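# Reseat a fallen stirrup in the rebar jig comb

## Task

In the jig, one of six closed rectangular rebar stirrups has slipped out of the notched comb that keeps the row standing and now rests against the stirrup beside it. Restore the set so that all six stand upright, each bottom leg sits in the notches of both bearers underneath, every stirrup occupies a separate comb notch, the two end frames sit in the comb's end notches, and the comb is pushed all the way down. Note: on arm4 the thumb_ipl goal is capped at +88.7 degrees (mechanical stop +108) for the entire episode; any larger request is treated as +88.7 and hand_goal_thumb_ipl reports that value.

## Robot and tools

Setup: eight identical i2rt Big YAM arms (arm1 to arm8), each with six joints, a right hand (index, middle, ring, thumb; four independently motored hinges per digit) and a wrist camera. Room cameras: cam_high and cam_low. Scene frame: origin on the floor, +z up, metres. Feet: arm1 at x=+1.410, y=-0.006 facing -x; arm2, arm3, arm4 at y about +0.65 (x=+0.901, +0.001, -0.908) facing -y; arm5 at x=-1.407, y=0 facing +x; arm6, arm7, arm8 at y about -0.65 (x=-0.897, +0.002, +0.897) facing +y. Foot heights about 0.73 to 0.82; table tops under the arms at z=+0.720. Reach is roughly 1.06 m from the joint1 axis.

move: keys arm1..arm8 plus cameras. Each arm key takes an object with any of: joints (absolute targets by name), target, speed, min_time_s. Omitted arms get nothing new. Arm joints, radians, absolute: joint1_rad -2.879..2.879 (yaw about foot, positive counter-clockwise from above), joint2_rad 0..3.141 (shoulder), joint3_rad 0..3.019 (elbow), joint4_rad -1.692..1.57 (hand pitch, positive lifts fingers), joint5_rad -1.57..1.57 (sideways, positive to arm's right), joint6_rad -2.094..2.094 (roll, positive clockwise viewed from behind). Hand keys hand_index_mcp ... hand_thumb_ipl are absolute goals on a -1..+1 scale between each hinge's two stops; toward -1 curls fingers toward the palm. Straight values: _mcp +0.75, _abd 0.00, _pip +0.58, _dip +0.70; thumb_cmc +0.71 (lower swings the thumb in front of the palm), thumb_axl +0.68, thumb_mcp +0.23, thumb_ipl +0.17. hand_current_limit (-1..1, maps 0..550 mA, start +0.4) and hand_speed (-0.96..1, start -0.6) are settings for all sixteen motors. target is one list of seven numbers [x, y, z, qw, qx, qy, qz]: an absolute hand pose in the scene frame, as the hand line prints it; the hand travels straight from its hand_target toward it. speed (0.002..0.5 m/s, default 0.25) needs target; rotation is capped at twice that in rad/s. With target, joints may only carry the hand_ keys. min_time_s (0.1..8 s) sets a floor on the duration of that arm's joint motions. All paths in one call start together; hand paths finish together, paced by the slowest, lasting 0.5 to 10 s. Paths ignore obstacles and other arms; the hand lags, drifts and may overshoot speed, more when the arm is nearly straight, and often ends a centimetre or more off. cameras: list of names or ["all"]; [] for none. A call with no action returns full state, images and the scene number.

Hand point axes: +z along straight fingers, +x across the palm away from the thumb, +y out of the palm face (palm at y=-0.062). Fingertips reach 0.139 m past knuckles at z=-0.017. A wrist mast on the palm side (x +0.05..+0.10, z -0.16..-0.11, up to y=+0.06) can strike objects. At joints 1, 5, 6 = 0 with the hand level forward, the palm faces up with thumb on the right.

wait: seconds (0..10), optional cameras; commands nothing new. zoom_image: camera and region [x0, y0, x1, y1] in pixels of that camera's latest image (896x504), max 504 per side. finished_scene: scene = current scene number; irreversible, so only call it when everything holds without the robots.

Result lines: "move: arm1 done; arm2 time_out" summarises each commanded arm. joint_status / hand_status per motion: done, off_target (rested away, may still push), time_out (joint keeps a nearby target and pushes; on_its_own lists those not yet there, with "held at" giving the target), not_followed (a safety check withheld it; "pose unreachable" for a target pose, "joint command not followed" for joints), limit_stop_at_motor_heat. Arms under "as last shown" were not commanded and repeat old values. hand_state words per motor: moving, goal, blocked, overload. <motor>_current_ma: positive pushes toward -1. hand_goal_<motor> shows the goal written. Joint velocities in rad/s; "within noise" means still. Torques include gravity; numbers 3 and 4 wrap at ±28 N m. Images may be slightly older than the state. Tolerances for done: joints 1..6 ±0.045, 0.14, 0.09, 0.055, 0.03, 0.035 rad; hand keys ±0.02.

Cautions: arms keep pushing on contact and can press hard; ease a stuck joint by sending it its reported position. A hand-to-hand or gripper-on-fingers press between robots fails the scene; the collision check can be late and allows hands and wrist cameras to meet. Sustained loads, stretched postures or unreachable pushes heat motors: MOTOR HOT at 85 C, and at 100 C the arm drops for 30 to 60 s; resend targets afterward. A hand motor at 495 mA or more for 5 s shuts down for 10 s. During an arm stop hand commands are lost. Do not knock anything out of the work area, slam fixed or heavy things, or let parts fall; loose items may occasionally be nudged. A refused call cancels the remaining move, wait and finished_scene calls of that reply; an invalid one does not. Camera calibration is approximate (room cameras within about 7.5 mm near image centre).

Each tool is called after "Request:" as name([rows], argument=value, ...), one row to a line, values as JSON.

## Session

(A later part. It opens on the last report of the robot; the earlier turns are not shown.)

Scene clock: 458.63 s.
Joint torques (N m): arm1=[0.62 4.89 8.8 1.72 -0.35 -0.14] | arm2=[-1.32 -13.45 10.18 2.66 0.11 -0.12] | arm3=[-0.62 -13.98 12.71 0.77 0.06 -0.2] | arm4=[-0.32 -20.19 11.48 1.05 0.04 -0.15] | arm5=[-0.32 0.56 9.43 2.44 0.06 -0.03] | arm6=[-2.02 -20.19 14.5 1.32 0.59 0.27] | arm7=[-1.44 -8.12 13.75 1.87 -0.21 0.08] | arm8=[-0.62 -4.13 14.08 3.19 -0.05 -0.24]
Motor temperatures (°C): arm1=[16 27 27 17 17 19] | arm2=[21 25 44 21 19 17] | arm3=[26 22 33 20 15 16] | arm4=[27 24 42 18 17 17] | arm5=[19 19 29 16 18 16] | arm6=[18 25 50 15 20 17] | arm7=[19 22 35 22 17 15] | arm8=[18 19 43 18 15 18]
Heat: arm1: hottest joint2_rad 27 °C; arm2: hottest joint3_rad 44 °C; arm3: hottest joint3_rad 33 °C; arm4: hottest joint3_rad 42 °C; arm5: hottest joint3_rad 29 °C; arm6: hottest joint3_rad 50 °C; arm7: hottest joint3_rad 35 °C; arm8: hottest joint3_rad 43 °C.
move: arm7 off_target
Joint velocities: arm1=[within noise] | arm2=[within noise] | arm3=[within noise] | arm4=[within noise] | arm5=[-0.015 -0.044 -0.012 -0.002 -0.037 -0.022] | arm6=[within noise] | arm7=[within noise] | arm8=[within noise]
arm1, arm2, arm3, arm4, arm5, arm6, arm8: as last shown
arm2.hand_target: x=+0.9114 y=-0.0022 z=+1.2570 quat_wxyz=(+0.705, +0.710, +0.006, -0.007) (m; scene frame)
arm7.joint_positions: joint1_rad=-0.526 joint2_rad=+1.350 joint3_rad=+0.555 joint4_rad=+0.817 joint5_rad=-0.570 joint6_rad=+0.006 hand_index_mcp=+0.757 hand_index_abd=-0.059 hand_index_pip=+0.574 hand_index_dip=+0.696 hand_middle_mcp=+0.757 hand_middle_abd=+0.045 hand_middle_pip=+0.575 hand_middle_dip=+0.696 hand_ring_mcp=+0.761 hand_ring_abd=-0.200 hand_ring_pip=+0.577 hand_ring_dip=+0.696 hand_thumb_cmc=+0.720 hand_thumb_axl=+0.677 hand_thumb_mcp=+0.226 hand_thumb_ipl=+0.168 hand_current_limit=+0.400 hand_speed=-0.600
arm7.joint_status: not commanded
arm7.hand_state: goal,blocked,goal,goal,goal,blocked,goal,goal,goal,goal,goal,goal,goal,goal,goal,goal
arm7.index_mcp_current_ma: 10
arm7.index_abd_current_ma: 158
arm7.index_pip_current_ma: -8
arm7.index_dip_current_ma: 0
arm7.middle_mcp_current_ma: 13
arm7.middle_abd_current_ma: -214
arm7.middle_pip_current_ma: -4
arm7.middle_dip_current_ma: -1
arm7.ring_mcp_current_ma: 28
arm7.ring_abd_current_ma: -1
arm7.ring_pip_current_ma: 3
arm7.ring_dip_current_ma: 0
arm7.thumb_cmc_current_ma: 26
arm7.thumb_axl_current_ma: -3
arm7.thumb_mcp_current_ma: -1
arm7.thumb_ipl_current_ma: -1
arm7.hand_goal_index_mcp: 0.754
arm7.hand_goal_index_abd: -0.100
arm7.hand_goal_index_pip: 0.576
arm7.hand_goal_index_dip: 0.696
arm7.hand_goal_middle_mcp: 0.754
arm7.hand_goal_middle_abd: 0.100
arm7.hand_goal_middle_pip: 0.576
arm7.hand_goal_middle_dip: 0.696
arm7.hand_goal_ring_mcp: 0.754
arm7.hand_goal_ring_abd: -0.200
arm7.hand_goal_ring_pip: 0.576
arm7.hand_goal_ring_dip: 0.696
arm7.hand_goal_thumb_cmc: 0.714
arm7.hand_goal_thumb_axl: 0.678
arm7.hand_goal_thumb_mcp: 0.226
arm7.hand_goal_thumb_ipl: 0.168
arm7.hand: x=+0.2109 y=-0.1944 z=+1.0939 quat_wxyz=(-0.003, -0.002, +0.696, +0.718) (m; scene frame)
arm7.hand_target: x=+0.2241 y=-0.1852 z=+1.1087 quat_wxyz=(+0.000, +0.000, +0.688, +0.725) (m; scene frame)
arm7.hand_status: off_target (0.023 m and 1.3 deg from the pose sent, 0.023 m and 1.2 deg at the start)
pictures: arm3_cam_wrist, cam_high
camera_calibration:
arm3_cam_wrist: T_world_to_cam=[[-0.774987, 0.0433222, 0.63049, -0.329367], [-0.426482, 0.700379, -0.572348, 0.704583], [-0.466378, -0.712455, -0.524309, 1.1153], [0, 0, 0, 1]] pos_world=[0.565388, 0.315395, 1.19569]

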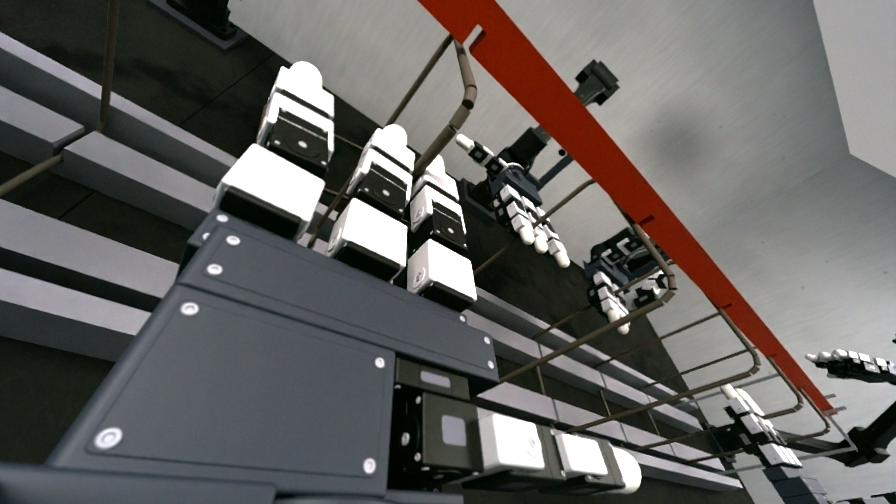

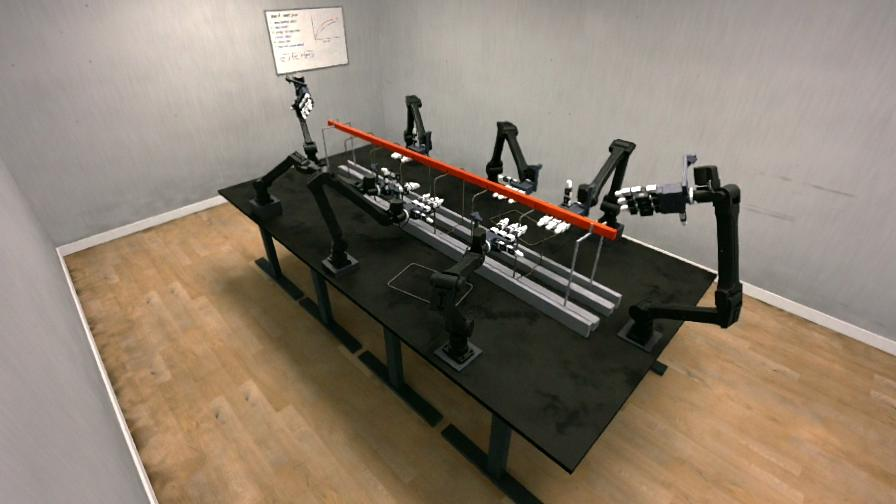

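Request:
move(arm7={"target":[0.2290,-0.184,1.109,0,0,0.6885,0.7255],"speed":0.02}, cameras=["arm3_cam_wrist","cam_high"])

Request:
zoom_image(camera="arm3_cam_wrist", region=[440, 10, 510, 70])

Request:
zoom_image(camera="arm3_cam_wrist", region=[624, 212, 648, 236])

Request:
zoom_image(camera="cam_high", region=[425, 165, 455, 195])

Scene clock: 460.63 s.
Joint torques (N m): arm1=[0.38 6.59 8.8 1.76 -0.32 -0.13] | arm2=[-1.44 -13.45 10.17 2.67 0.11 -0.12] | arm3=[-0.62 -13.92 12.7 0.77 0.05 -0.2] | arm4=[0.67 -19.66 11.75 1.26 0.14 -0.07] | arm5=[-0.32 0.62 9.43 2.44 0.07 -0.03] | arm6=[-1.96 -20.19 14.5 1.32 0.59 0.27] | arm7=[-1.49 -8.23 13.75 1.85 -0.11 0.1] | arm8=[-0.62 -4.19 14.11 3.17 -0.05 -0.23]
Motor temperatures (°C): arm1=[16 27 27 17 17 19] | arm2=[21 25 43 21 19 17] | arm3=[26 22 33 20 15 16] | arm4=[27 24 42 18 17 17] | arm5=[19 19 29 16 18 16] | arm6=[18 25 50 15 20 17] | arm7=[19 22 35 22 17 15] | arm8=[18 19 43 18 15 18]
Heat: arm1: hottest joint2_rad 27 °C; arm2: hottest joint3_rad 43 °C; arm3: hottest joint3_rad 33 °C; arm4: hottest joint3_rad 42 °C; arm5: hottest joint3_rad 29 °C; arm6: hottest joint3_rad 50 °C; arm7: hottest joint3_rad 35 °C; arm8: hottest joint3_rad 43 °C.
move: arm7 off_target
Joint velocities: within noise
arm1.joint_positions: joint1_rad=-0.255 joint2_rad=+0.577 joint3_rad=+1.767 joint4_rad=-1.583 joint5_rad=-0.468 joint6_rad=+0.886 hand_index_mcp=+0.755 hand_index_abd=+0.001 hand_index_pip=+0.577 hand_index_dip=+0.696 hand_middle_mcp=+0.755 hand_middle_abd=+0.001 hand_middle_pip=+0.577 hand_middle_dip=+0.696 hand_ring_mcp=+0.756 hand_ring_abd=+0.001 hand_ring_pip=+0.577 hand_ring_dip=+0.696 hand_thumb_cmc=+0.715 hand_thumb_axl=+0.677 hand_thumb_mcp=+0.226 hand_thumb_ipl=+0.168 hand_current_limit=+0.400 hand_speed=-0.600
arm1.joint_status: not commanded
arm1.hand_state: goal,goal,goal,goal,goal,goal,goal,goal,goal,goal,goal,goal,goal,goal,goal,goal
arm1.index_mcp_current_ma: 0
arm1.index_abd_current_ma: 0
arm1.index_pip_current_ma: 0
arm1.index_dip_current_ma: 0
arm1.middle_mcp_current_ma: 0
arm1.middle_abd_current_ma: 0
arm1.middle_pip_current_ma: 0
arm1.middle_dip_current_ma: 0
arm1.ring_mcp_current_ma: 0
arm1.ring_abd_current_ma: 0
arm1.ring_pip_current_ma: 0
arm1.ring_dip_current_ma: 0
arm1.thumb_cmc_current_ma: 0
arm1.thumb_axl_current_ma: 0
arm1.thumb_mcp_current_ma: 0
arm1.thumb_ipl_current_ma: 0
arm1.hand_goal_index_mcp: 0.754
arm1.hand_goal_index_abd: 0.000
arm1.hand_goal_index_pip: 0.576
arm1.hand_goal_index_dip: 0.696
arm1.hand_goal_middle_mcp: 0.754
arm1.hand_goal_middle_abd: 0.000
arm1.hand_goal_middle_pip: 0.576
arm1.hand_goal_middle_dip: 0.696
arm1.hand_goal_ring_mcp: 0.754
arm1.hand_goal_ring_abd: 0.000
arm1.hand_goal_ring_pip: 0.576
arm1.hand_goal_ring_dip: 0.696
arm1.hand_goal_thumb_cmc: 0.714
arm1.hand_goal_thumb_axl: 0.678
arm1.hand_goal_thumb_mcp: 0.226
arm1.hand_goal_thumb_ipl: 0.168
arm1.hand: x=+1.2665 y=+0.0303 z=+1.4081 quat_wxyz=(+0.568, +0.297, -0.764, -0.067) (m; scene frame)
arm1.hand_target: x=+1.2701 y=+0.0299 z=+1.4197 quat_wxyz=(+0.573, +0.298, -0.760, -0.075) (m; scene frame)
arm1.hand_status: not commanded
arm2: as last shown
arm3.joint_positions: joint1_rad=+1.087 joint2_rad=+1.867 joint3_rad=+1.362 joint4_rad=+0.482 joint5_rad=+1.040 joint6_rad=+0.018 hand_index_mcp=+0.763 hand_index_abd=-0.056 hand_index_pip=+0.577 hand_index_dip=+0.696 hand_middle_mcp=+0.763 hand_middle_abd=+0.052 hand_middle_pip=+0.577 hand_middle_dip=+0.696 hand_ring_mcp=+0.762 hand_ring_abd=-0.197 hand_ring_pip=+0.577 hand_ring_dip=+0.696 hand_thumb_cmc=+0.722 hand_thumb_axl=+0.677 hand_thumb_mcp=+0.226 hand_thumb_ipl=+0.168 hand_current_limit=+0.400 hand_speed=-0.600
arm3.joint_status: not commanded
arm3.hand_state: goal,blocked,goal,goal,goal,blocked,goal,goal,goal,goal,goal,goal,goal,goal,goal,goal
arm3.index_mcp_current_ma: 22
arm3.index_abd_current_ma: 117
arm3.index_pip_current_ma: 1
arm3.index_dip_current_ma: 0
arm3.middle_mcp_current_ma: 21
arm3.middle_abd_current_ma: -131
arm3.middle_pip_current_ma: 1
arm3.middle_dip_current_ma: 0
arm3.ring_mcp_current_ma: 18
arm3.ring_abd_current_ma: 5
arm3.ring_pip_current_ma: 1
arm3.ring_dip_current_ma: 0
arm3.thumb_cmc_current_ma: 17
arm3.thumb_axl_current_ma: -1
arm3.thumb_mcp_current_ma: 0
arm3.thumb_ipl_current_ma: 0
arm3.hand_goal_index_mcp: 0.754
arm3.hand_goal_index_abd: -0.100
arm3.hand_goal_index_pip: 0.576
arm3.hand_goal_index_dip: 0.696
arm3.hand_goal_middle_mcp: 0.754
arm3.hand_goal_middle_abd: 0.100
arm3.hand_goal_middle_pip: 0.576
arm3.hand_goal_middle_dip: 0.696
arm3.hand_goal_ring_mcp: 0.754
arm3.hand_goal_ring_abd: -0.200
arm3.hand_goal_ring_pip: 0.576
arm3.hand_goal_ring_dip: 0.696
arm3.hand_goal_thumb_cmc: 0.714
arm3.hand_goal_thumb_axl: 0.678
arm3.hand_goal_thumb_mcp: 0.226
arm3.hand_goal_thumb_ipl: 0.168
arm3.hand: x=+0.5038 y=+0.1880 z=+1.1698 quat_wxyz=(+0.708, +0.707, +0.002, +0.009) (m; scene frame)
arm3.hand_target: x=+0.5097 y=+0.1747 z=+1.1676 quat_wxyz=(+0.707, +0.707, +0.000, +0.000) (m; scene frame)
arm3.hand_status: not commanded
arm4.joint_positions: joint1_rad=+1.097 joint2_rad=+1.908 joint3_rad=+1.321 joint4_rad=+0.585 joint5_rad=+1.085 joint6_rad=-0.010 hand_index_mcp=+0.761 hand_index_abd=-0.097 hand_index_pip=+0.578 hand_index_dip=+0.697 hand_middle_mcp=+0.758 hand_middle_abd=+0.086 hand_middle_pip=+0.576 hand_middle_dip=+0.697 hand_ring_mcp=+0.761 hand_ring_abd=-0.197 hand_ring_pip=+0.577 hand_ring_dip=+0.696 hand_thumb_cmc=-0.567 hand_thumb_axl=+0.677 hand_thumb_mcp=+0.226 hand_thumb_ipl=+0.168 hand_current_limit=+0.400 hand_speed=-0.600
arm4.joint_status: not commanded
arm4.hand_state: goal,goal,goal,goal,goal,goal,goal,goal,goal,goal,goal,goal,goal,goal,goal,goal
arm4.index_mcp_current_ma: 30
arm4.index_abd_current_ma: 9
arm4.index_pip_current_ma: 8
arm4.index_dip_current_ma: 3
arm4.middle_mcp_current_ma: 17
arm4.middle_abd_current_ma: -49
arm4.middle_pip_current_ma: 1
arm4.middle_dip_current_ma: 2
arm4.ring_mcp_current_ma: 29
arm4.ring_abd_current_ma: 9
arm4.ring_pip_current_ma: 2
arm4.ring_dip_current_ma: 0
arm4.thumb_cmc_current_ma: 9
arm4.thumb_axl_current_ma: -3
arm4.thumb_mcp_current_ma: -1
arm4.thumb_ipl_current_ma: -1
arm4.hand_goal_index_mcp: 0.754
arm4.hand_goal_index_abd: -0.100
arm4.hand_goal_index_pip: 0.576
arm4.hand_goal_index_dip: 0.696
arm4.hand_goal_middle_mcp: 0.754
arm4.hand_goal_middle_abd: 0.100
arm4.hand_goal_middle_pip: 0.576
arm4.hand_goal_middle_dip: 0.696
arm4.hand_goal_ring_mcp: 0.754
arm4.hand_goal_ring_abd: -0.200
arm4.hand_goal_ring_pip: 0.576
arm4.hand_goal_ring_dip: 0.696
arm4.hand_goal_thumb_cmc: -0.570
arm4.hand_goal_thumb_axl: 0.678
arm4.hand_goal_thumb_mcp: 0.226
arm4.hand_goal_thumb_ipl: 0.168
arm4.hand: x=-0.4037 y=+0.1881 z=+1.1524 quat_wxyz=(+0.704, +0.710, -0.003, -0.005) (m; scene frame)
arm4.hand_target: x=-0.3871 y=+0.1908 z=+1.1608 quat_wxyz=(+0.707, +0.707, +0.000, +0.000) (m; scene frame)
arm4.hand_status: not commanded
arm5.joint_positions: joint1_rad=-0.432 joint2_rad=+0.645 joint3_rad=+1.439 joint4_rad=-1.339 joint5_rad=-0.024 joint6_rad=+1.060 hand_index_mcp=+0.755 hand_index_abd=+0.000 hand_index_pip=+0.577 hand_index_dip=+0.696 hand_middle_mcp=+0.755 hand_middle_abd=+0.000 hand_middle_pip=+0.577 hand_middle_dip=+0.696 hand_ring_mcp=+0.755 hand_ring_abd=+0.000 hand_ring_pip=+0.577 hand_ring_dip=+0.696 hand_thumb_cmc=+0.715 hand_thumb_axl=+0.677 hand_thumb_mcp=+0.226 hand_thumb_ipl=+0.168 hand_current_limit=+0.400 hand_speed=-0.600
arm5.joint_status: not commanded
arm5.hand_state: goal,goal,goal,goal,goal,goal,goal,goal,goal,goal,goal,goal,goal,goal,goal,goal
arm5.index_mcp_current_ma: 2
arm5.index_abd_current_ma: 0
arm5.index_pip_current_ma: 1
arm5.index_dip_current_ma: 0
arm5.middle_mcp_current_ma: 2
arm5.middle_abd_current_ma: 0
arm5.middle_pip_current_ma: 1
arm5.middle_dip_current_ma: 0
arm5.ring_mcp_current_ma: 2
arm5.ring_abd_current_ma: 0
arm5.ring_pip_current_ma: 1
arm5.ring_dip_current_ma: 0
arm5.thumb_cmc_current_ma: 2
arm5.thumb_axl_current_ma: -1
arm5.thumb_mcp_current_ma: 0
arm5.thumb_ipl_current_ma: -1
arm5.hand_goal_index_mcp: 0.754
arm5.hand_goal_index_abd: 0.000
arm5.hand_goal_index_pip: 0.576
arm5.hand_goal_index_dip: 0.696
arm5.hand_goal_middle_mcp: 0.754
arm5.hand_goal_middle_abd: 0.000
arm5.hand_goal_middle_pip: 0.576
arm5.hand_goal_middle_dip: 0.696
arm5.hand_goal_ring_mcp: 0.754
arm5.hand_goal_ring_abd: 0.000
arm5.hand_goal_ring_pip: 0.576
arm5.hand_goal_ring_dip: 0.696
arm5.hand_goal_thumb_cmc: 0.714
arm5.hand_goal_thumb_axl: 0.678
arm5.hand_goal_thumb_mcp: 0.226
arm5.hand_goal_thumb_ipl: 0.168
arm5.hand: x=-1.2037 y=-0.1706 z=+1.3222 quat_wxyz=(+0.202, +0.869, +0.061, +0.447) (m; scene frame)
arm5.hand_target: x=-1.2070 y=-0.1693 z=+1.3377 quat_wxyz=(+0.209, +0.860, +0.061, +0.461) (m; scene frame)
arm5.hand_status: not commanded
arm6.joint_positions: joint1_rad=-1.102 joint2_rad=+2.511 joint3_rad=+2.271 joint4_rad=+0.223 joint5_rad=-0.696 joint6_rad=-0.023 hand_index_mcp=+0.761 hand_index_abd=-0.095 hand_index_pip=+0.579 hand_index_dip=+0.696 hand_middle_mcp=+0.776 hand_middle_abd=+0.096 hand_middle_pip=+0.579 hand_middle_dip=+0.696 hand_ring_mcp=-0.499 hand_ring_abd=-0.201 hand_ring_pip=-0.199 hand_ring_dip=+0.696 hand_thumb_cmc=-0.571 hand_thumb_axl=+0.677 hand_thumb_mcp=+0.226 hand_thumb_ipl=+0.168 hand_current_limit=+0.400 hand_speed=-0.600
arm6.joint_status: not commanded
arm6.hand_state: goal,blocked,goal,goal,blocked,blocked,goal,goal,goal,goal,goal,goal,goal,goal,goal,goal
arm6.index_mcp_current_ma: 1
arm6.index_abd_current_ma: 10
arm6.index_pip_current_ma: 0
arm6.index_dip_current_ma: 0
arm6.middle_mcp_current_ma: 11
arm6.middle_abd_current_ma: -9
arm6.middle_pip_current_ma: 0
arm6.middle_dip_current_ma: 0
arm6.ring_mcp_current_ma: 0
arm6.ring_abd_current_ma: 0
arm6.ring_pip_current_ma: 0
arm6.ring_dip_current_ma: 0
arm6.thumb_cmc_current_ma: 0
arm6.thumb_axl_current_ma: 0
arm6.thumb_mcp_current_ma: 0
arm6.thumb_ipl_current_ma: 0
arm6.hand_goal_index_mcp: 0.754
arm6.hand_goal_index_abd: -0.120
arm6.hand_goal_index_pip: 0.576
arm6.hand_goal_index_dip: 0.696
arm6.hand_goal_middle_mcp: 0.754
arm6.hand_goal_middle_abd: 0.120
arm6.hand_goal_middle_pip: 0.576
arm6.hand_goal_middle_dip: 0.696
arm6.hand_goal_ring_mcp: -0.500
arm6.hand_goal_ring_abd: -0.200
arm6.hand_goal_ring_pip: -0.200
arm6.hand_goal_ring_dip: 0.696
arm6.hand_goal_thumb_cmc: -0.570
arm6.hand_goal_thumb_axl: 0.678
arm6.hand_goal_thumb_mcp: 0.226
arm6.hand_goal_thumb_ipl: 0.168
arm6.hand: x=-0.0874 y=-0.1272 z=+1.0971 quat_wxyz=(+0.136, +0.138, +0.697, +0.690) (m; scene frame)
arm6.hand_target: x=-0.0624 y=-0.1490 z=+1.0954 quat_wxyz=(+0.153, +0.154, +0.690, +0.690) (m; scene frame)
arm6.hand_status: not commanded
arm7.joint_positions: joint1_rad=-0.534 joint2_rad=+1.356 joint3_rad=+0.560 joint4_rad=+0.817 joint5_rad=-0.583 joint6_rad=+0.006 hand_index_mcp=+0.757 hand_index_abd=-0.060 hand_index_pip=+0.574 hand_index_dip=+0.696 hand_middle_mcp=+0.757 hand_middle_abd=+0.045 hand_middle_pip=+0.575 hand_middle_dip=+0.696 hand_ring_mcp=+0.761 hand_ring_abd=-0.200 hand_ring_pip=+0.577 hand_ring_dip=+0.696 hand_thumb_cmc=+0.720 hand_thumb_axl=+0.677 hand_thumb_mcp=+0.226 hand_thumb_ipl=+0.168 hand_current_limit=+0.400 hand_speed=-0.600
arm7.joint_status: not commanded
arm7.hand_state: goal,blocked,goal,goal,goal,blocked,goal,goal,goal,goal,goal,goal,goal,goal,goal,goal
arm7.index_mcp_current_ma: 10
arm7.index_abd_current_ma: 154
arm7.index_pip_current_ma: -8
arm7.index_dip_current_ma: 0
arm7.middle_mcp_current_ma: 12
arm7.middle_abd_current_ma: -214
arm7.middle_pip_current_ma: -4
arm7.middle_dip_current_ma: -1
arm7.ring_mcp_current_ma: 28
arm7.ring_abd_current_ma: -1
arm7.ring_pip_current_ma: 3
arm7.ring_dip_current_ma: 0
arm7.thumb_cmc_current_ma: 26
arm7.thumb_axl_current_ma: -3
arm7.thumb_mcp_current_ma: -1
arm7.thumb_ipl_current_ma: -1
arm7.hand_goal_index_mcp: 0.754
arm7.hand_goal_index_abd: -0.100
arm7.hand_goal_index_pip: 0.576
arm7.hand_goal_index_dip: 0.696
arm7.hand_goal_middle_mcp: 0.754
arm7.hand_goal_middle_abd: 0.100
arm7.hand_goal_middle_pip: 0.576
arm7.hand_goal_middle_dip: 0.696
arm7.hand_goal_ring_mcp: 0.754
arm7.hand_goal_ring_abd: -0.200
arm7.hand_goal_ring_pip: 0.576
arm7.hand_goal_ring_dip: 0.696
arm7.hand_goal_thumb_cmc: 0.714
arm7.hand_goal_thumb_axl: 0.678
arm7.hand_goal_thumb_mcp: 0.226
arm7.hand_goal_thumb_ipl: 0.168
arm7.hand: x=+0.2134 y=-0.1939 z=+1.0933 quat_wxyz=(-0.005, -0.004, +0.696, +0.718) (m; scene frame)
arm7.hand_target: x=+0.2284 y=-0.1854 z=+1.1088 quat_wxyz=(+0.000, +0.000, +0.688, +0.725) (m; scene frame)
arm7.hand_status: off_target (0.024 m and 1.5 deg from the pose sent, 0.026 m and 1.2 deg at the start)
arm8.joint_positions: joint1_rad=+0.433 joint2_rad=+0.957 joint3_rad=+0.597 joint4_rad=+0.357 joint5_rad=+0.441 joint6_rad=-0.013 hand_index_mcp=+0.763 hand_index_abd=-0.027 hand_index_pip=+0.577 hand_index_dip=+0.696 hand_middle_mcp=+0.762 hand_middle_abd=+0.059 hand_middle_pip=+0.577 hand_middle_dip=+0.696 hand_ring_mcp=+0.761 hand_ring_abd=-0.197 hand_ring_pip=+0.577 hand_ring_dip=+0.696 hand_thumb_cmc=+0.721 hand_thumb_axl=+0.677 hand_thumb_mcp=+0.225 hand_thumb_ipl=+0.168 hand_current_limit=+0.400 hand_speed=-0.600
arm8.joint_status: not commanded
arm8.hand_state: goal,blocked,goal,goal,goal,blocked,goal,goal,goal,goal,goal,goal,goal,goal,goal,goal
arm8.index_mcp_current_ma: 45
arm8.index_abd_current_ma: 203
arm8.index_pip_current_ma: 4
arm8.index_dip_current_ma: 0
arm8.middle_mcp_current_ma: 43
arm8.middle_abd_current_ma: -178
arm8.middle_pip_current_ma: 4
arm8.middle_dip_current_ma: 0
arm8.ring_mcp_current_ma: 38
arm8.ring_abd_current_ma: 14
arm8.ring_pip_current_ma: 4
arm8.ring_dip_current_ma: 0
arm8.thumb_cmc_current_ma: 33
arm8.thumb_axl_current_ma: -4
arm8.thumb_mcp_current_ma: -4
arm8.thumb_ipl_current_ma: -2
arm8.hand_goal_index_mcp: 0.754
arm8.hand_goal_index_abd: -0.074
arm8.hand_goal_index_pip: 0.576
arm8.hand_goal_index_dip: 0.696
arm8.hand_goal_middle_mcp: 0.754
arm8.hand_goal_middle_abd: 0.100
arm8.hand_goal_middle_pip: 0.576
arm8.hand_goal_middle_dip: 0.696
arm8.hand_goal_ring_mcp: 0.754
arm8.hand_goal_ring_abd: -0.200
arm8.hand_goal_ring_pip: 0.576
arm8.hand_goal_ring_dip: 0.696
arm8.hand_goal_thumb_cmc: 0.714
arm8.hand_goal_thumb_axl: 0.678
arm8.hand_goal_thumb_mcp: 0.226
arm8.hand_goal_thumb_ipl: 0.168
arm8.hand: x=+0.7881 y=-0.2079 z=+1.1632 quat_wxyz=(+0.004, -0.010, +0.706, +0.708) (m; scene frame)
arm8.hand_target: x=+0.7895 y=-0.2023 z=+1.1960 quat_wxyz=(+0.000, +0.000, +0.685, +0.728) (m; scene frame)
arm8.hand_status: not commanded
pictures: arm3_cam_wrist, cam_high
camera_calibration:
arm3_cam_wrist: T_world_to_cam=[[-0.774987, 0.0433222, 0.63049, -0.329367], [-0.426482, 0.700379, -0.572348, 0.704583], [-0.466378, -0.712455, -0.524309, 1.1153], [0, 0, 0, 1]] pos_world=[0.565388, 0.315395, 1.19569]

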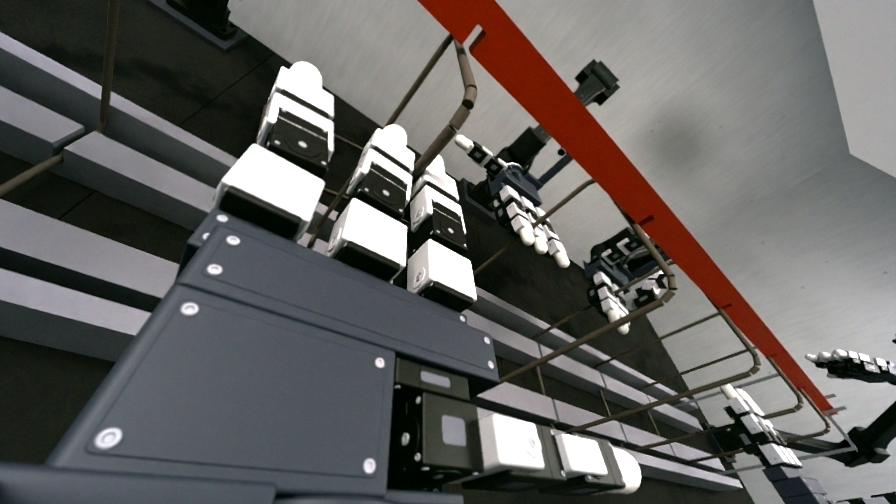

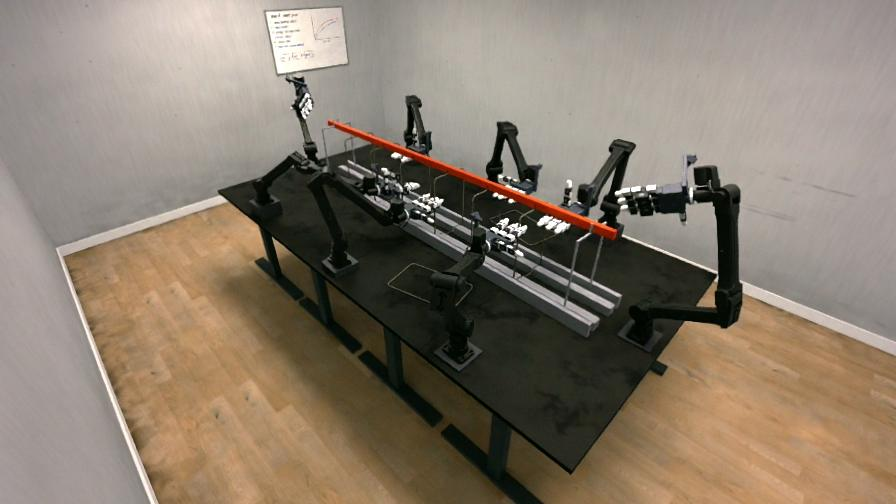

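Scaled by 7.200.

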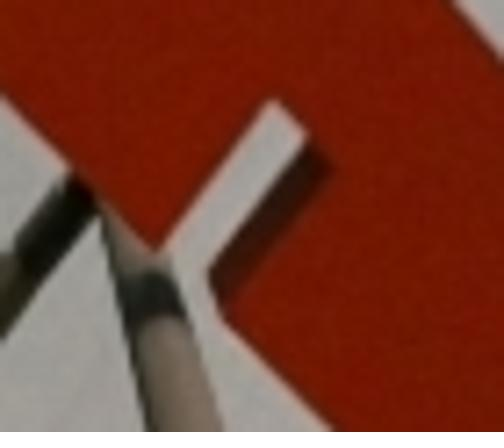

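Scaled by 21.000.

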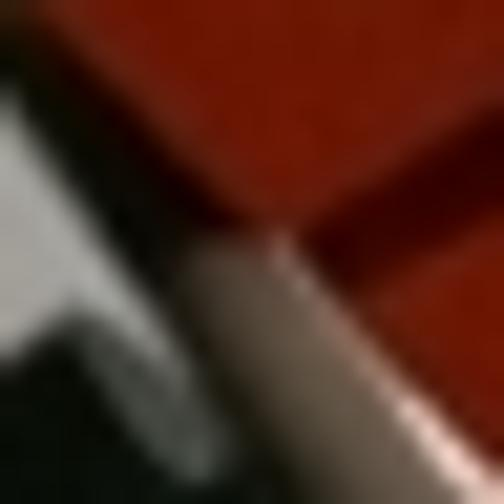

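Scaled by 16.800.

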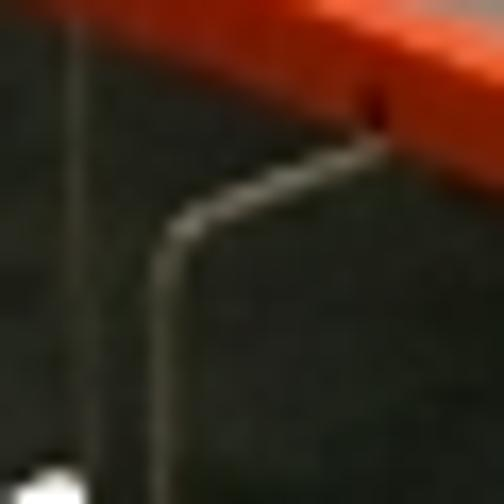

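Request:
move(arm7={"target":[0.2240,-0.184,1.109,0,0,0.6885,0.7255],"speed":0.02}, arm2={"joints":{"joint3_rad":1.06,"joint4_rad":0.405},"min_time_s":1.0}, cameras=["arm3_cam_wrist","arm4_cam_wrist"])

Request:
zoom_image(camera="arm3_cam_wrist", region=[440, 10, 510, 70])

Request:
zoom_image(camera="arm3_cam_wrist", region=[624, 212, 648, 236])

Request:
zoom_image(camera="arm4_cam_wrist", region=[440, 0, 600, 120])

Scene clock: 462.97 s.
Joint torques (N m): arm1=[0.03 5.95 8.66 1.68 -0.39 -0.16] | arm2=[-1.38 -13.16 10.19 2.62 0.12 -0.11] | arm3=[-0.62 -13.98 12.71 0.77 0.05 -0.2] | arm4=[0.73 -20.19 11.63 1.09 0.09 -0.13] | arm5=[-0.32 0.56 9.43 2.43 0.07 -0.03] | arm6=[-1.96 -20.25 14.49 1.32 0.59 0.27] | arm7=[-0.67 -8.82 13.27 1.84 0.23 0.09] | arm8=[-0.56 -4.07 14.05 3.17 -0.05 -0.23]
Motor temperatures (°C): arm1=[16 27 27 17 17 19] | arm2=[21 25 43 21 19 17] | arm3=[26 22 33 20 15 16] | arm4=[27 24 42 18 17 17] | arm5=[19 19 29 16 18 16] | arm6=[18 25 51 15 20 17] | arm7=[19 22 35 22 17 15] | arm8=[18 19 43 18 15 18]
Heat: arm1: hottest joint2_rad 27 °C; arm2: hottest joint3_rad 43 °C; arm3: hottest joint3_rad 33 °C; arm4: hottest joint3_rad 42 °C; arm5: hottest joint3_rad 29 °C; arm6: hottest joint3_rad 51 °C; arm7: hottest joint3_rad 35 °C; arm8: hottest joint3_rad 43 °C.
move: arm2 done; arm7 off_target
Joint velocities: within noise
arm1, arm3, arm4, arm5, arm6, arm8: as last shown
arm2.joint_positions: joint1_rad=+0.075 joint2_rad=+1.513 joint3_rad=+1.046 joint4_rad=+0.413 joint5_rad=+0.058 joint6_rad=+0.007 hand_index_mcp=+0.774 hand_index_abd=+0.001 hand_index_pip=+0.577 hand_index_dip=+0.696 hand_middle_mcp=+0.775 hand_middle_abd=+0.001 hand_middle_pip=+0.577 hand_middle_dip=+0.696 hand_ring_mcp=+0.773 hand_ring_abd=+0.001 hand_ring_pip=+0.577 hand_ring_dip=+0.696 hand_thumb_cmc=-0.568 hand_thumb_axl=+0.677 hand_thumb_mcp=+0.226 hand_thumb_ipl=+0.168 hand_current_limit=+0.400 hand_speed=-0.600
arm2.joint_status: all done
arm2.hand_state: goal,goal,goal,goal,blocked,goal,goal,goal,goal,goal,goal,goal,goal,goal,goal,goal
arm2.index_mcp_current_ma: 9
arm2.index_abd_current_ma: 0
arm2.index_pip_current_ma: 0
arm2.index_dip_current_ma: 0
arm2.middle_mcp_current_ma: 9
arm2.middle_abd_current_ma: 0
arm2.middle_pip_current_ma: 0
arm2.middle_dip_current_ma: 0
arm2.ring_mcp_current_ma: 8
arm2.ring_abd_current_ma: 0
arm2.ring_pip_current_ma: 0
arm2.ring_dip_current_ma: 0
arm2.thumb_cmc_current_ma: 0
arm2.thumb_axl_current_ma: 0
arm2.thumb_mcp_current_ma: 0
arm2.thumb_ipl_current_ma: 0
arm2.hand_goal_index_mcp: 0.754
arm2.hand_goal_index_abd: 0.000
arm2.hand_goal_index_pip: 0.576
arm2.hand_goal_index_dip: 0.696
arm2.hand_goal_middle_mcp: 0.754
arm2.hand_goal_middle_abd: 0.000
arm2.hand_goal_middle_pip: 0.576
arm2.hand_goal_middle_dip: 0.696
arm2.hand_goal_ring_mcp: 0.754
arm2.hand_goal_ring_abd: 0.000
arm2.hand_goal_ring_pip: 0.576
arm2.hand_goal_ring_dip: 0.696
arm2.hand_goal_thumb_cmc: -0.570
arm2.hand_goal_thumb_axl: 0.678
arm2.hand_goal_thumb_mcp: 0.226
arm2.hand_goal_thumb_ipl: 0.168
arm2.hand: x=+0.9205 y=-0.0060 z=+1.2355 quat_wxyz=(+0.689, +0.725, +0.008, +0.002) (m; scene frame)
arm2.hand_target: x=+0.9115 y=-0.0042 z=+1.2506 quat_wxyz=(+0.695, +0.719, +0.006, -0.007) (m; scene frame)
arm2.hand_status: not commanded
arm7.joint_positions: joint1_rad=-0.534 joint2_rad=+1.356 joint3_rad=+0.560 joint4_rad=+0.817 joint5_rad=-0.580 joint6_rad=+0.006 hand_index_mcp=+0.757 hand_index_abd=-0.060 hand_index_pip=+0.574 hand_index_dip=+0.696 hand_middle_mcp=+0.757 hand_middle_abd=+0.045 hand_middle_pip=+0.575 hand_middle_dip=+0.696 hand_ring_mcp=+0.761 hand_ring_abd=-0.200 hand_ring_pip=+0.577 hand_ring_dip=+0.696 hand_thumb_cmc=+0.720 hand_thumb_axl=+0.677 hand_thumb_mcp=+0.226 hand_thumb_ipl=+0.168 hand_current_limit=+0.400 hand_speed=-0.600
arm7.joint_status: not commanded
arm7.hand_state: goal,blocked,goal,goal,goal,blocked,goal,goal,goal,goal,goal,goal,goal,goal,goal,goal
arm7.index_mcp_current_ma: 11
arm7.index_abd_current_ma: 152
arm7.index_pip_current_ma: -8
arm7.index_dip_current_ma: 0
arm7.middle_mcp_current_ma: 12
arm7.middle_abd_current_ma: -214
arm7.middle_pip_current_ma: -4
arm7.middle_dip_current_ma: -1
arm7.ring_mcp_current_ma: 28
arm7.ring_abd_current_ma: -1
arm7.ring_pip_current_ma: 3
arm7.ring_dip_current_ma: 0
arm7.thumb_cmc_current_ma: 26
arm7.thumb_axl_current_ma: -3
arm7.thumb_mcp_current_ma: -1
arm7.thumb_ipl_current_ma: -1
arm7.hand_goal_index_mcp: 0.754
arm7.hand_goal_index_abd: -0.100
arm7.hand_goal_index_pip: 0.576
arm7.hand_goal_index_dip: 0.696
arm7.hand_goal_middle_mcp: 0.754
arm7.hand_goal_middle_abd: 0.100
arm7.hand_goal_middle_pip: 0.576
arm7.hand_goal_middle_dip: 0.696
arm7.hand_goal_ring_mcp: 0.754
arm7.hand_goal_ring_abd: -0.200
arm7.hand_goal_ring_pip: 0.576
arm7.hand_goal_ring_dip: 0.696
arm7.hand_goal_thumb_cmc: 0.714
arm7.hand_goal_thumb_axl: 0.678
arm7.hand_goal_thumb_mcp: 0.226
arm7.hand_goal_thumb_ipl: 0.168
arm7.hand: x=+0.2140 y=-0.1940 z=+1.0933 quat_wxyz=(-0.004, -0.003, +0.696, +0.718) (m; scene frame)
arm7.hand_target: x=+0.2235 y=-0.1851 z=+1.1089 quat_wxyz=(+0.000, +0.000, +0.688, +0.725) (m; scene frame)
arm7.hand_status: off_target (0.021 m and 1.4 deg from the pose sent, 0.021 m and 1.4 deg at the start)
pictures: arm3_cam_wrist, arm4_cam_wrist
camera_calibration:
arm3_cam_wrist: T_world_to_cam=[[-0.774987, 0.0433222, 0.63049, -0.329367], [-0.426482, 0.700379, -0.572348, 0.704583], [-0.466378, -0.712455, -0.524309, 1.1153], [0, 0, 0, 1]] pos_world=[0.565388, 0.315395, 1.19569]
arm4_cam_wrist: T_world_to_cam=[[-0.782791, 0.0379993, 0.621123, -1.01006], [-0.413637, 0.713936, -0.564977, 0.306158], [-0.464911, -0.699179, -0.543145, 0.697172], [0, 0, 0, 1]] pos_world=[-0.339906, 0.307252, 1.17901]

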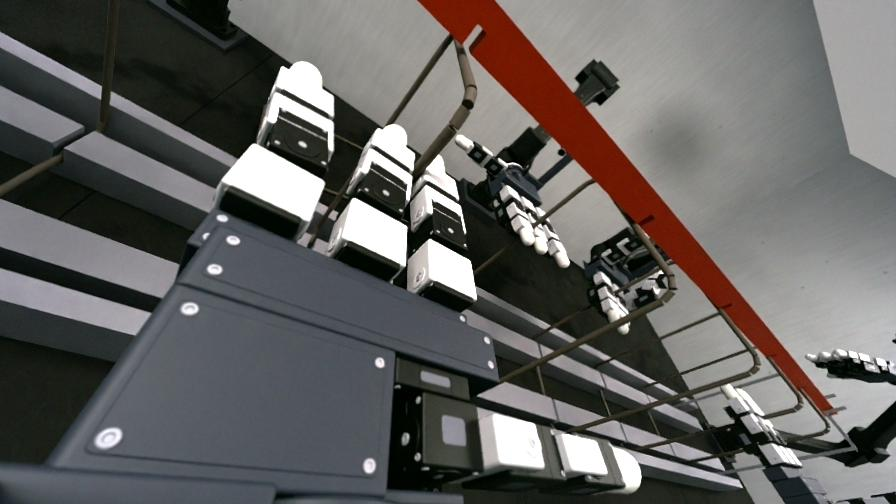

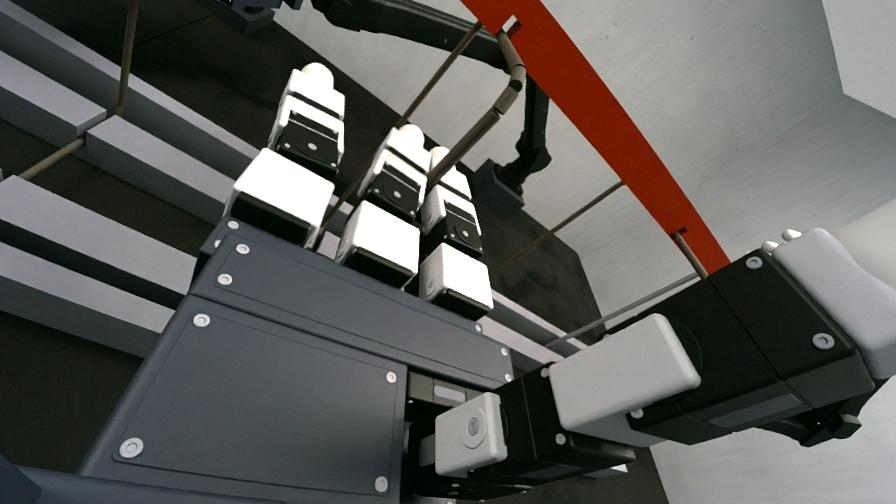

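Scaled by 7.200.

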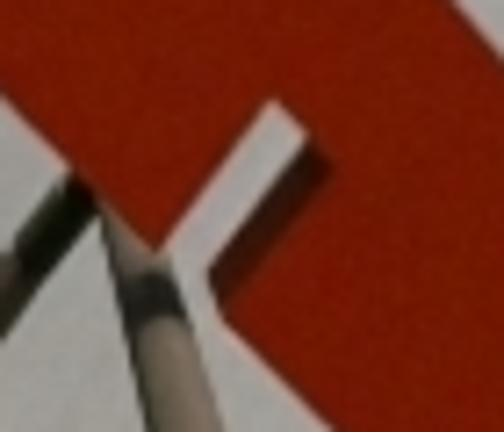

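Scaled by 21.000.

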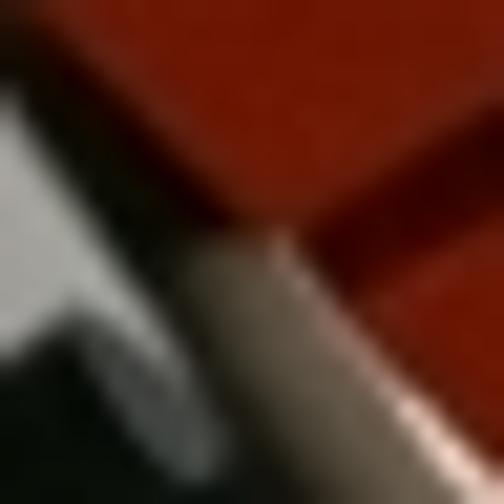

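Scaled by 3.150.

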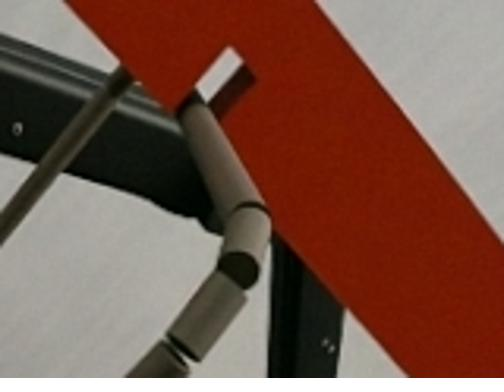

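Request:
move(arm2={"joints":{"joint3_rad":1.08,"joint4_rad":0.50},"min_time_s":1.0}, cameras=["arm6_cam_wrist"])

Request:
zoom_image(camera="arm6_cam_wrist", region=[680, 70, 740, 130])

Scene clock: 465.97 s.
Joint torques (N m): arm1=[-0.26 6.01 8.68 1.73 -0.31 -0.14] | arm2=[-1.32 -13.22 11.66 5.44 0.12 -0.12] | arm3=[-0.67 -13.92 12.7 0.77 0.05 -0.2] | arm4=[0.5 -19.72 11.71 1.07 0.12 -0.06] | arm5=[-0.38 0.56 9.43 2.44 0.07 -0.03] | arm6=[-1.96 -20.19 14.5 1.32 0.59 0.27] | arm7=[-0.5 -8.94 13.29 1.85 0.22 0.1] | arm8=[-0.44 -4.13 14.05 3.21 -0.06 -0.23]
Motor temperatures (°C): arm1=[16 26 27 17 17 19] | arm2=[21 25 43 21 19 17] | arm3=[26 22 33 20 15 16] | arm4=[27 24 42 18 17 17] | arm5=[19 19 29 16 18 16] | arm6=[18 25 51 15 20 17] | arm7=[19 22 36 22 17 15] | arm8=[18 19 43 18 15 18]
Heat: arm1: hottest joint3_rad 27 °C; arm2: hottest joint3_rad 43 °C; arm3: hottest joint3_rad 33 °C; arm4: hottest joint3_rad 42 °C; arm5: hottest joint3_rad 29 °C; arm6: hottest joint3_rad 51 °C; arm7: hottest joint3_rad 36 °C; arm8: hottest joint3_rad 43 °C.
move: arm2 done
Joint velocities: within noise
arm1, arm3, arm4, arm5, arm6, arm7, arm8: as last shown
arm2.joint_positions: joint1_rad=+0.075 joint2_rad=+1.514 joint3_rad=+1.046 joint4_rad=+0.445 joint5_rad=+0.058 joint6_rad=+0.007 hand_index_mcp=+0.776 hand_index_abd=+0.001 hand_index_pip=+0.577 hand_index_dip=+0.696 hand_middle_mcp=+0.773 hand_middle_abd=+0.001 hand_middle_pip=+0.577 hand_middle_dip=+0.696 hand_ring_mcp=+0.772 hand_ring_abd=+0.001 hand_ring_pip=+0.577 hand_ring_dip=+0.696 hand_thumb_cmc=-0.568 hand_thumb_axl=+0.677 hand_thumb_mcp=+0.226 hand_thumb_ipl=+0.168 hand_current_limit=+0.400 hand_speed=-0.600
arm2.joint_status: all done
arm2.hand_state: blocked,goal,goal,goal,goal,goal,goal,goal,goal,goal,goal,goal,goal,goal,goal,goal
arm2.index_mcp_current_ma: 10
arm2.index_abd_current_ma: 0
arm2.index_pip_current_ma: 0
arm2.index_dip_current_ma: 0
arm2.middle_mcp_current_ma: 8
arm2.middle_abd_current_ma: 0
arm2.middle_pip_current_ma: 0
arm2.middle_dip_current_ma: 0
arm2.ring_mcp_current_ma: 7
arm2.ring_abd_current_ma: 0
arm2.ring_pip_current_ma: 0
arm2.ring_dip_current_ma: 0
arm2.thumb_cmc_current_ma: 0
arm2.thumb_axl_current_ma: 0
arm2.thumb_mcp_current_ma: 0
arm2.thumb_ipl_current_ma: 0
arm2.hand_goal_index_mcp: 0.754
arm2.hand_goal_index_abd: 0.000
arm2.hand_goal_index_pip: 0.576
arm2.hand_goal_index_dip: 0.696
arm2.hand_goal_middle_mcp: 0.754
arm2.hand_goal_middle_abd: 0.000
arm2.hand_goal_middle_pip: 0.576
arm2.hand_goal_middle_dip: 0.696
arm2.hand_goal_ring_mcp: 0.754
arm2.hand_goal_ring_abd: 0.000
arm2.hand_goal_ring_pip: 0.576
arm2.hand_goal_ring_dip: 0.696
arm2.hand_goal_thumb_cmc: -0.570
arm2.hand_goal_thumb_axl: 0.678
arm2.hand_goal_thumb_mcp: 0.226
arm2.hand_goal_thumb_ipl: 0.168
arm2.hand: x=+0.9205 y=-0.0038 z=+1.2430 quat_wxyz=(+0.700, +0.714, +0.008, +0.003) (m; scene frame)
arm2.hand_target: x=+0.9116 y=+0.0031 z=+1.2857 quat_wxyz=(+0.736, +0.677, +0.004, -0.005) (m; scene frame)
arm2.hand_status: not commanded
pictures: arm6_cam_wrist
camera_calibration:
arm6_cam_wrist: T_world_to_cam=[[0.713942, -0.315982, 0.624854, -0.632859], [0.0998511, -0.837323, -0.537513, 0.443193], [0.693049, 0.446146, -0.566249, 0.867205], [0, 0, 0, 1]] pos_world=[-0.193444, -0.215776, 1.12472]

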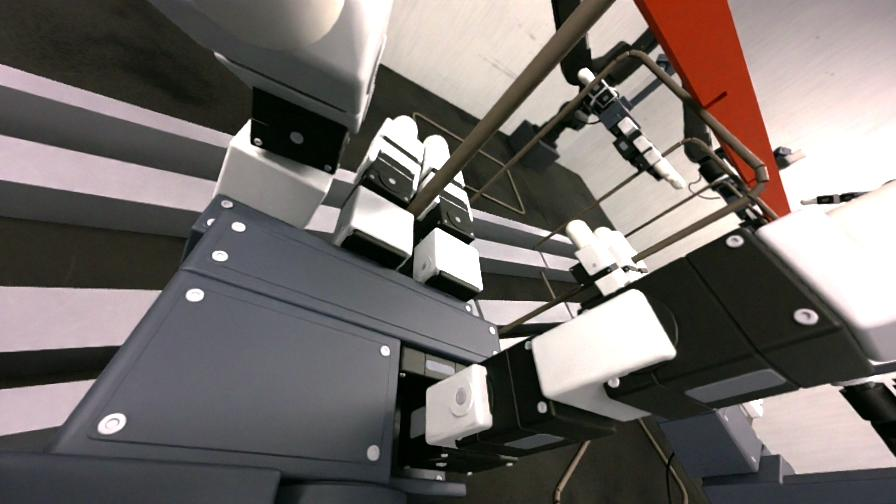

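Scaled by 8.400.

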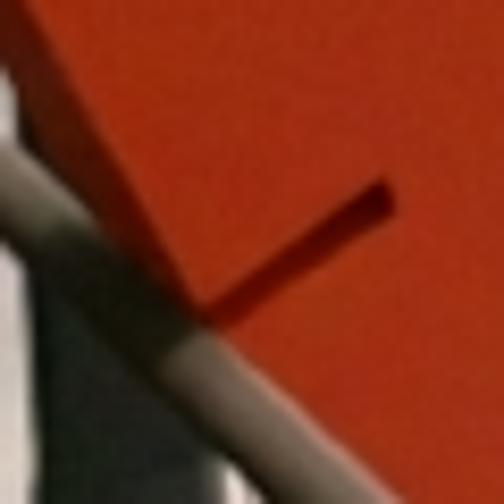

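Request:
move(arm2={"joints":{"joint3_rad":1.08,"joint4_rad":0.53},"min_time_s":1.0}, cameras=["arm3_cam_wrist","cam_high"])

Request:
zoom_image(camera="arm3_cam_wrist", region=[440, 10, 510, 70])

Request:
zoom_image(camera="arm3_cam_wrist", region=[624, 212, 648, 236])

Request:
zoom_image(camera="cam_high", region=[425, 165, 455, 195])

Scene clock: 471.60 s.
Joint torques (N m): arm1=[0.26 5.77 8.8 1.72 -0.37 -0.11] | arm2=[-1.44 -13.8 11.63 5.82 0.11 -0.12] | arm3=[-0.62 -14.04 12.7 0.77 0.06 -0.2] | arm4=[0.03 -19.43 11.49 1.14 0.12 -0.09] | arm5=[-0.32 0.56 9.43 2.43 0.06 -0.03] | arm6=[-1.96 -20.25 14.49 1.33 0.59 0.27] | arm7=[-0.38 -8.94 13.26 1.92 0.02 0.08] | arm8=[-0.56 -4.13 14.05 3.17 -0.05 -0.23]
Motor temperatures (°C): arm1=[16 26 27 17 17 19] | arm2=[21 25 43 21 19 17] | arm3=[26 22 33 20 15 16] | arm4=[27 24 42 18 17 17] | arm5=[19 19 29 16 18 16] | arm6=[18 25 51 15 20 17] | arm7=[19 22 36 22 17 15] | arm8=[18 19 43 18 15 18]
Heat: arm1: hottest joint3_rad 27 °C; arm2: hottest joint3_rad 43 °C; arm3: hottest joint3_rad 33 °C; arm4: hottest joint3_rad 42 °C; arm5: hottest joint3_rad 29 °C; arm6: hottest joint3_rad 51 °C; arm7: hottest joint3_rad 36 °C; arm8: hottest joint3_rad 43 °C.
move: arm2 time_out
Joint velocities: within noise
arm1, arm3, arm4, arm5, arm6, arm7, arm8: as last shown
arm2.joint_positions: joint1_rad=+0.075 joint2_rad=+1.521 joint3_rad=+1.046 joint4_rad=+0.466 joint5_rad=+0.058 joint6_rad=+0.007 hand_index_mcp=+0.776 hand_index_abd=+0.001 hand_index_pip=+0.577 hand_index_dip=+0.696 hand_middle_mcp=+0.773 hand_middle_abd=+0.001 hand_middle_pip=+0.577 hand_middle_dip=+0.696 hand_ring_mcp=+0.772 hand_ring_abd=+0.001 hand_ring_pip=+0.577 hand_ring_dip=+0.696 hand_thumb_cmc=-0.568 hand_thumb_axl=+0.677 hand_thumb_mcp=+0.226 hand_thumb_ipl=+0.168 hand_current_limit=+0.400 hand_speed=-0.600
arm2.joint_status: joint4_rad time_out (moved +0.021 of +0.085); the others done
arm2.hand_state: blocked,goal,goal,goal,goal,goal,goal,goal,goal,goal,goal,goal,goal,goal,goal,goal
arm2.index_mcp_current_ma: 10
arm2.index_abd_current_ma: 0
arm2.index_pip_current_ma: 0
arm2.index_dip_current_ma: 0
arm2.middle_mcp_current_ma: 8
arm2.middle_abd_current_ma: 0
arm2.middle_pip_current_ma: 0
arm2.middle_dip_current_ma: 0
arm2.ring_mcp_current_ma: 7
arm2.ring_abd_current_ma: 0
arm2.ring_pip_current_ma: 0
arm2.ring_dip_current_ma: 0
arm2.thumb_cmc_current_ma: 0
arm2.thumb_axl_current_ma: 0
arm2.thumb_mcp_current_ma: 0
arm2.thumb_ipl_current_ma: 0
arm2.hand_goal_index_mcp: 0.754
arm2.hand_goal_index_abd: 0.000
arm2.hand_goal_index_pip: 0.576
arm2.hand_goal_index_dip: 0.696
arm2.hand_goal_middle_mcp: 0.754
arm2.hand_goal_middle_abd: 0.000
arm2.hand_goal_middle_pip: 0.576
arm2.hand_goal_middle_dip: 0.696
arm2.hand_goal_ring_mcp: 0.754
arm2.hand_goal_ring_abd: 0.000
arm2.hand_goal_ring_pip: 0.576
arm2.hand_goal_ring_dip: 0.696
arm2.hand_goal_thumb_cmc: -0.570
arm2.hand_goal_thumb_axl: 0.678
arm2.hand_goal_thumb_mcp: 0.226
arm2.hand_goal_thumb_ipl: 0.168
arm2.on_its_own: joint4_rad reads +0.466 and still pushes toward +0.530 since a time_out
arm2.hand: x=+0.9204 y=-0.0041 z=+1.2438 quat_wxyz=(+0.705, +0.709, +0.007, +0.003) (m; scene frame)
arm2.hand_target: x=+0.9114 y=+0.0063 z=+1.2927 quat_wxyz=(+0.746, +0.666, +0.003, -0.004) (m; scene frame)
arm2.hand_status: not commanded
arm7.joint_positions: joint1_rad=-0.534 joint2_rad=+1.356 joint3_rad=+0.560 joint4_rad=+0.817 joint5_rad=-0.575 joint6_rad=+0.008 hand_index_mcp=+0.757 hand_index_abd=-0.060 hand_index_pip=+0.574 hand_index_dip=+0.696 hand_middle_mcp=+0.757 hand_middle_abd=+0.045 hand_middle_pip=+0.575 hand_middle_dip=+0.696 hand_ring_mcp=+0.761 hand_ring_abd=-0.200 hand_ring_pip=+0.577 hand_ring_dip=+0.696 hand_thumb_cmc=+0.720 hand_thumb_axl=+0.677 hand_thumb_mcp=+0.226 hand_thumb_ipl=+0.168 hand_current_limit=+0.400 hand_speed=-0.600
arm7.index_mcp_current_ma: 13
arm7.hand: x=+0.2151 y=-0.1941 z=+1.0932 quat_wxyz=(-0.003, +0.000, +0.696, +0.718) (m; scene frame)
arm7.hand_target: x=+0.2235 y=-0.1851 z=+1.1090 quat_wxyz=(+0.000, +0.000, +0.688, +0.725) (m; scene frame)
pictures: arm3_cam_wrist, cam_high
camera_calibration:
arm3_cam_wrist: T_world_to_cam=[[-0.774987, 0.0433222, 0.63049, -0.329367], [-0.426482, 0.700379, -0.572348, 0.704583], [-0.466378, -0.712455, -0.524309, 1.1153], [0, 0, 0, 1]] pos_world=[0.565388, 0.315395, 1.19569]

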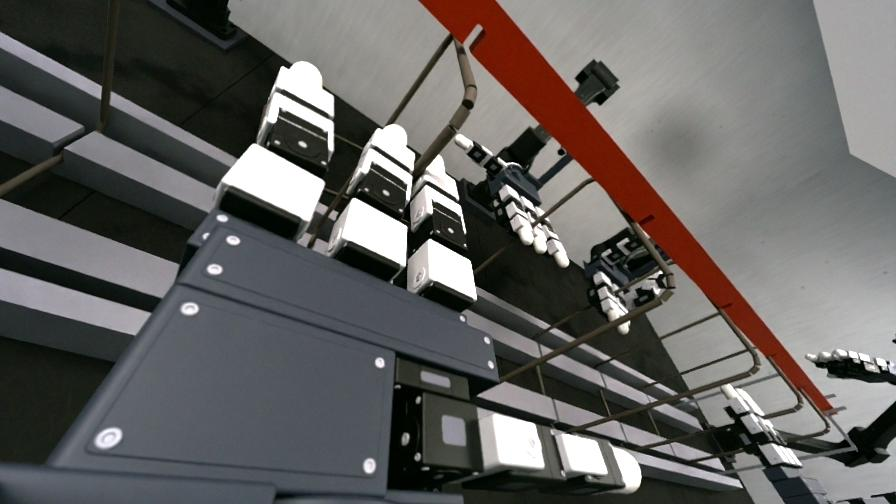

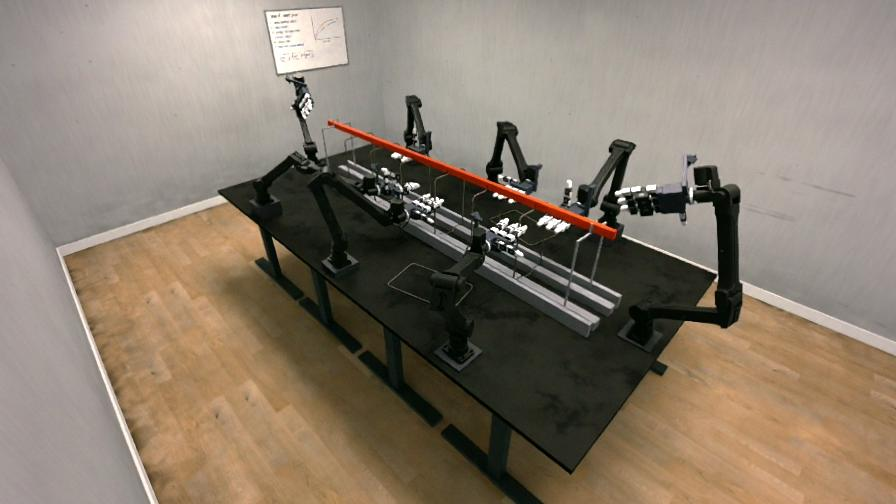

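Scaled by 7.200.

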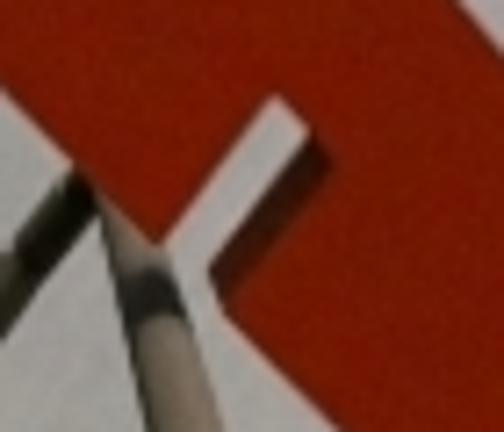

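Scaled by 21.000.

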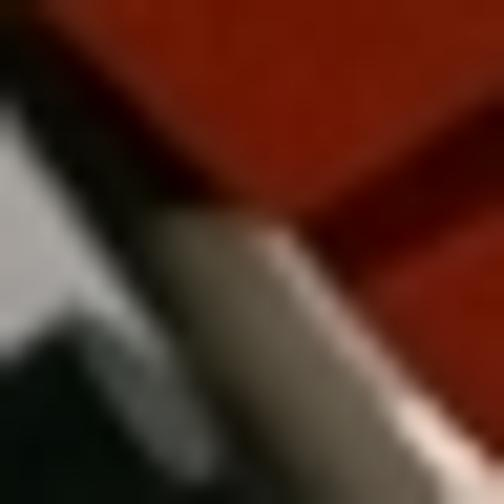

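Scaled by 16.800.

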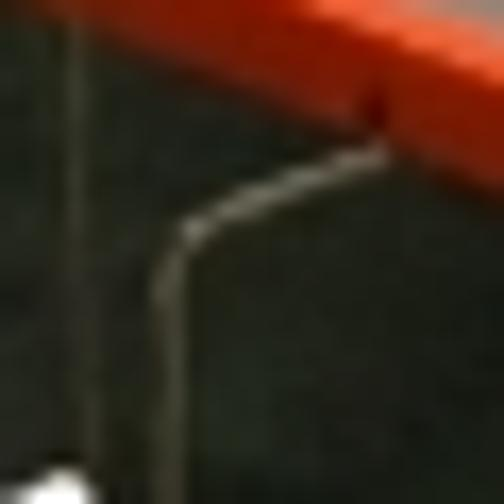

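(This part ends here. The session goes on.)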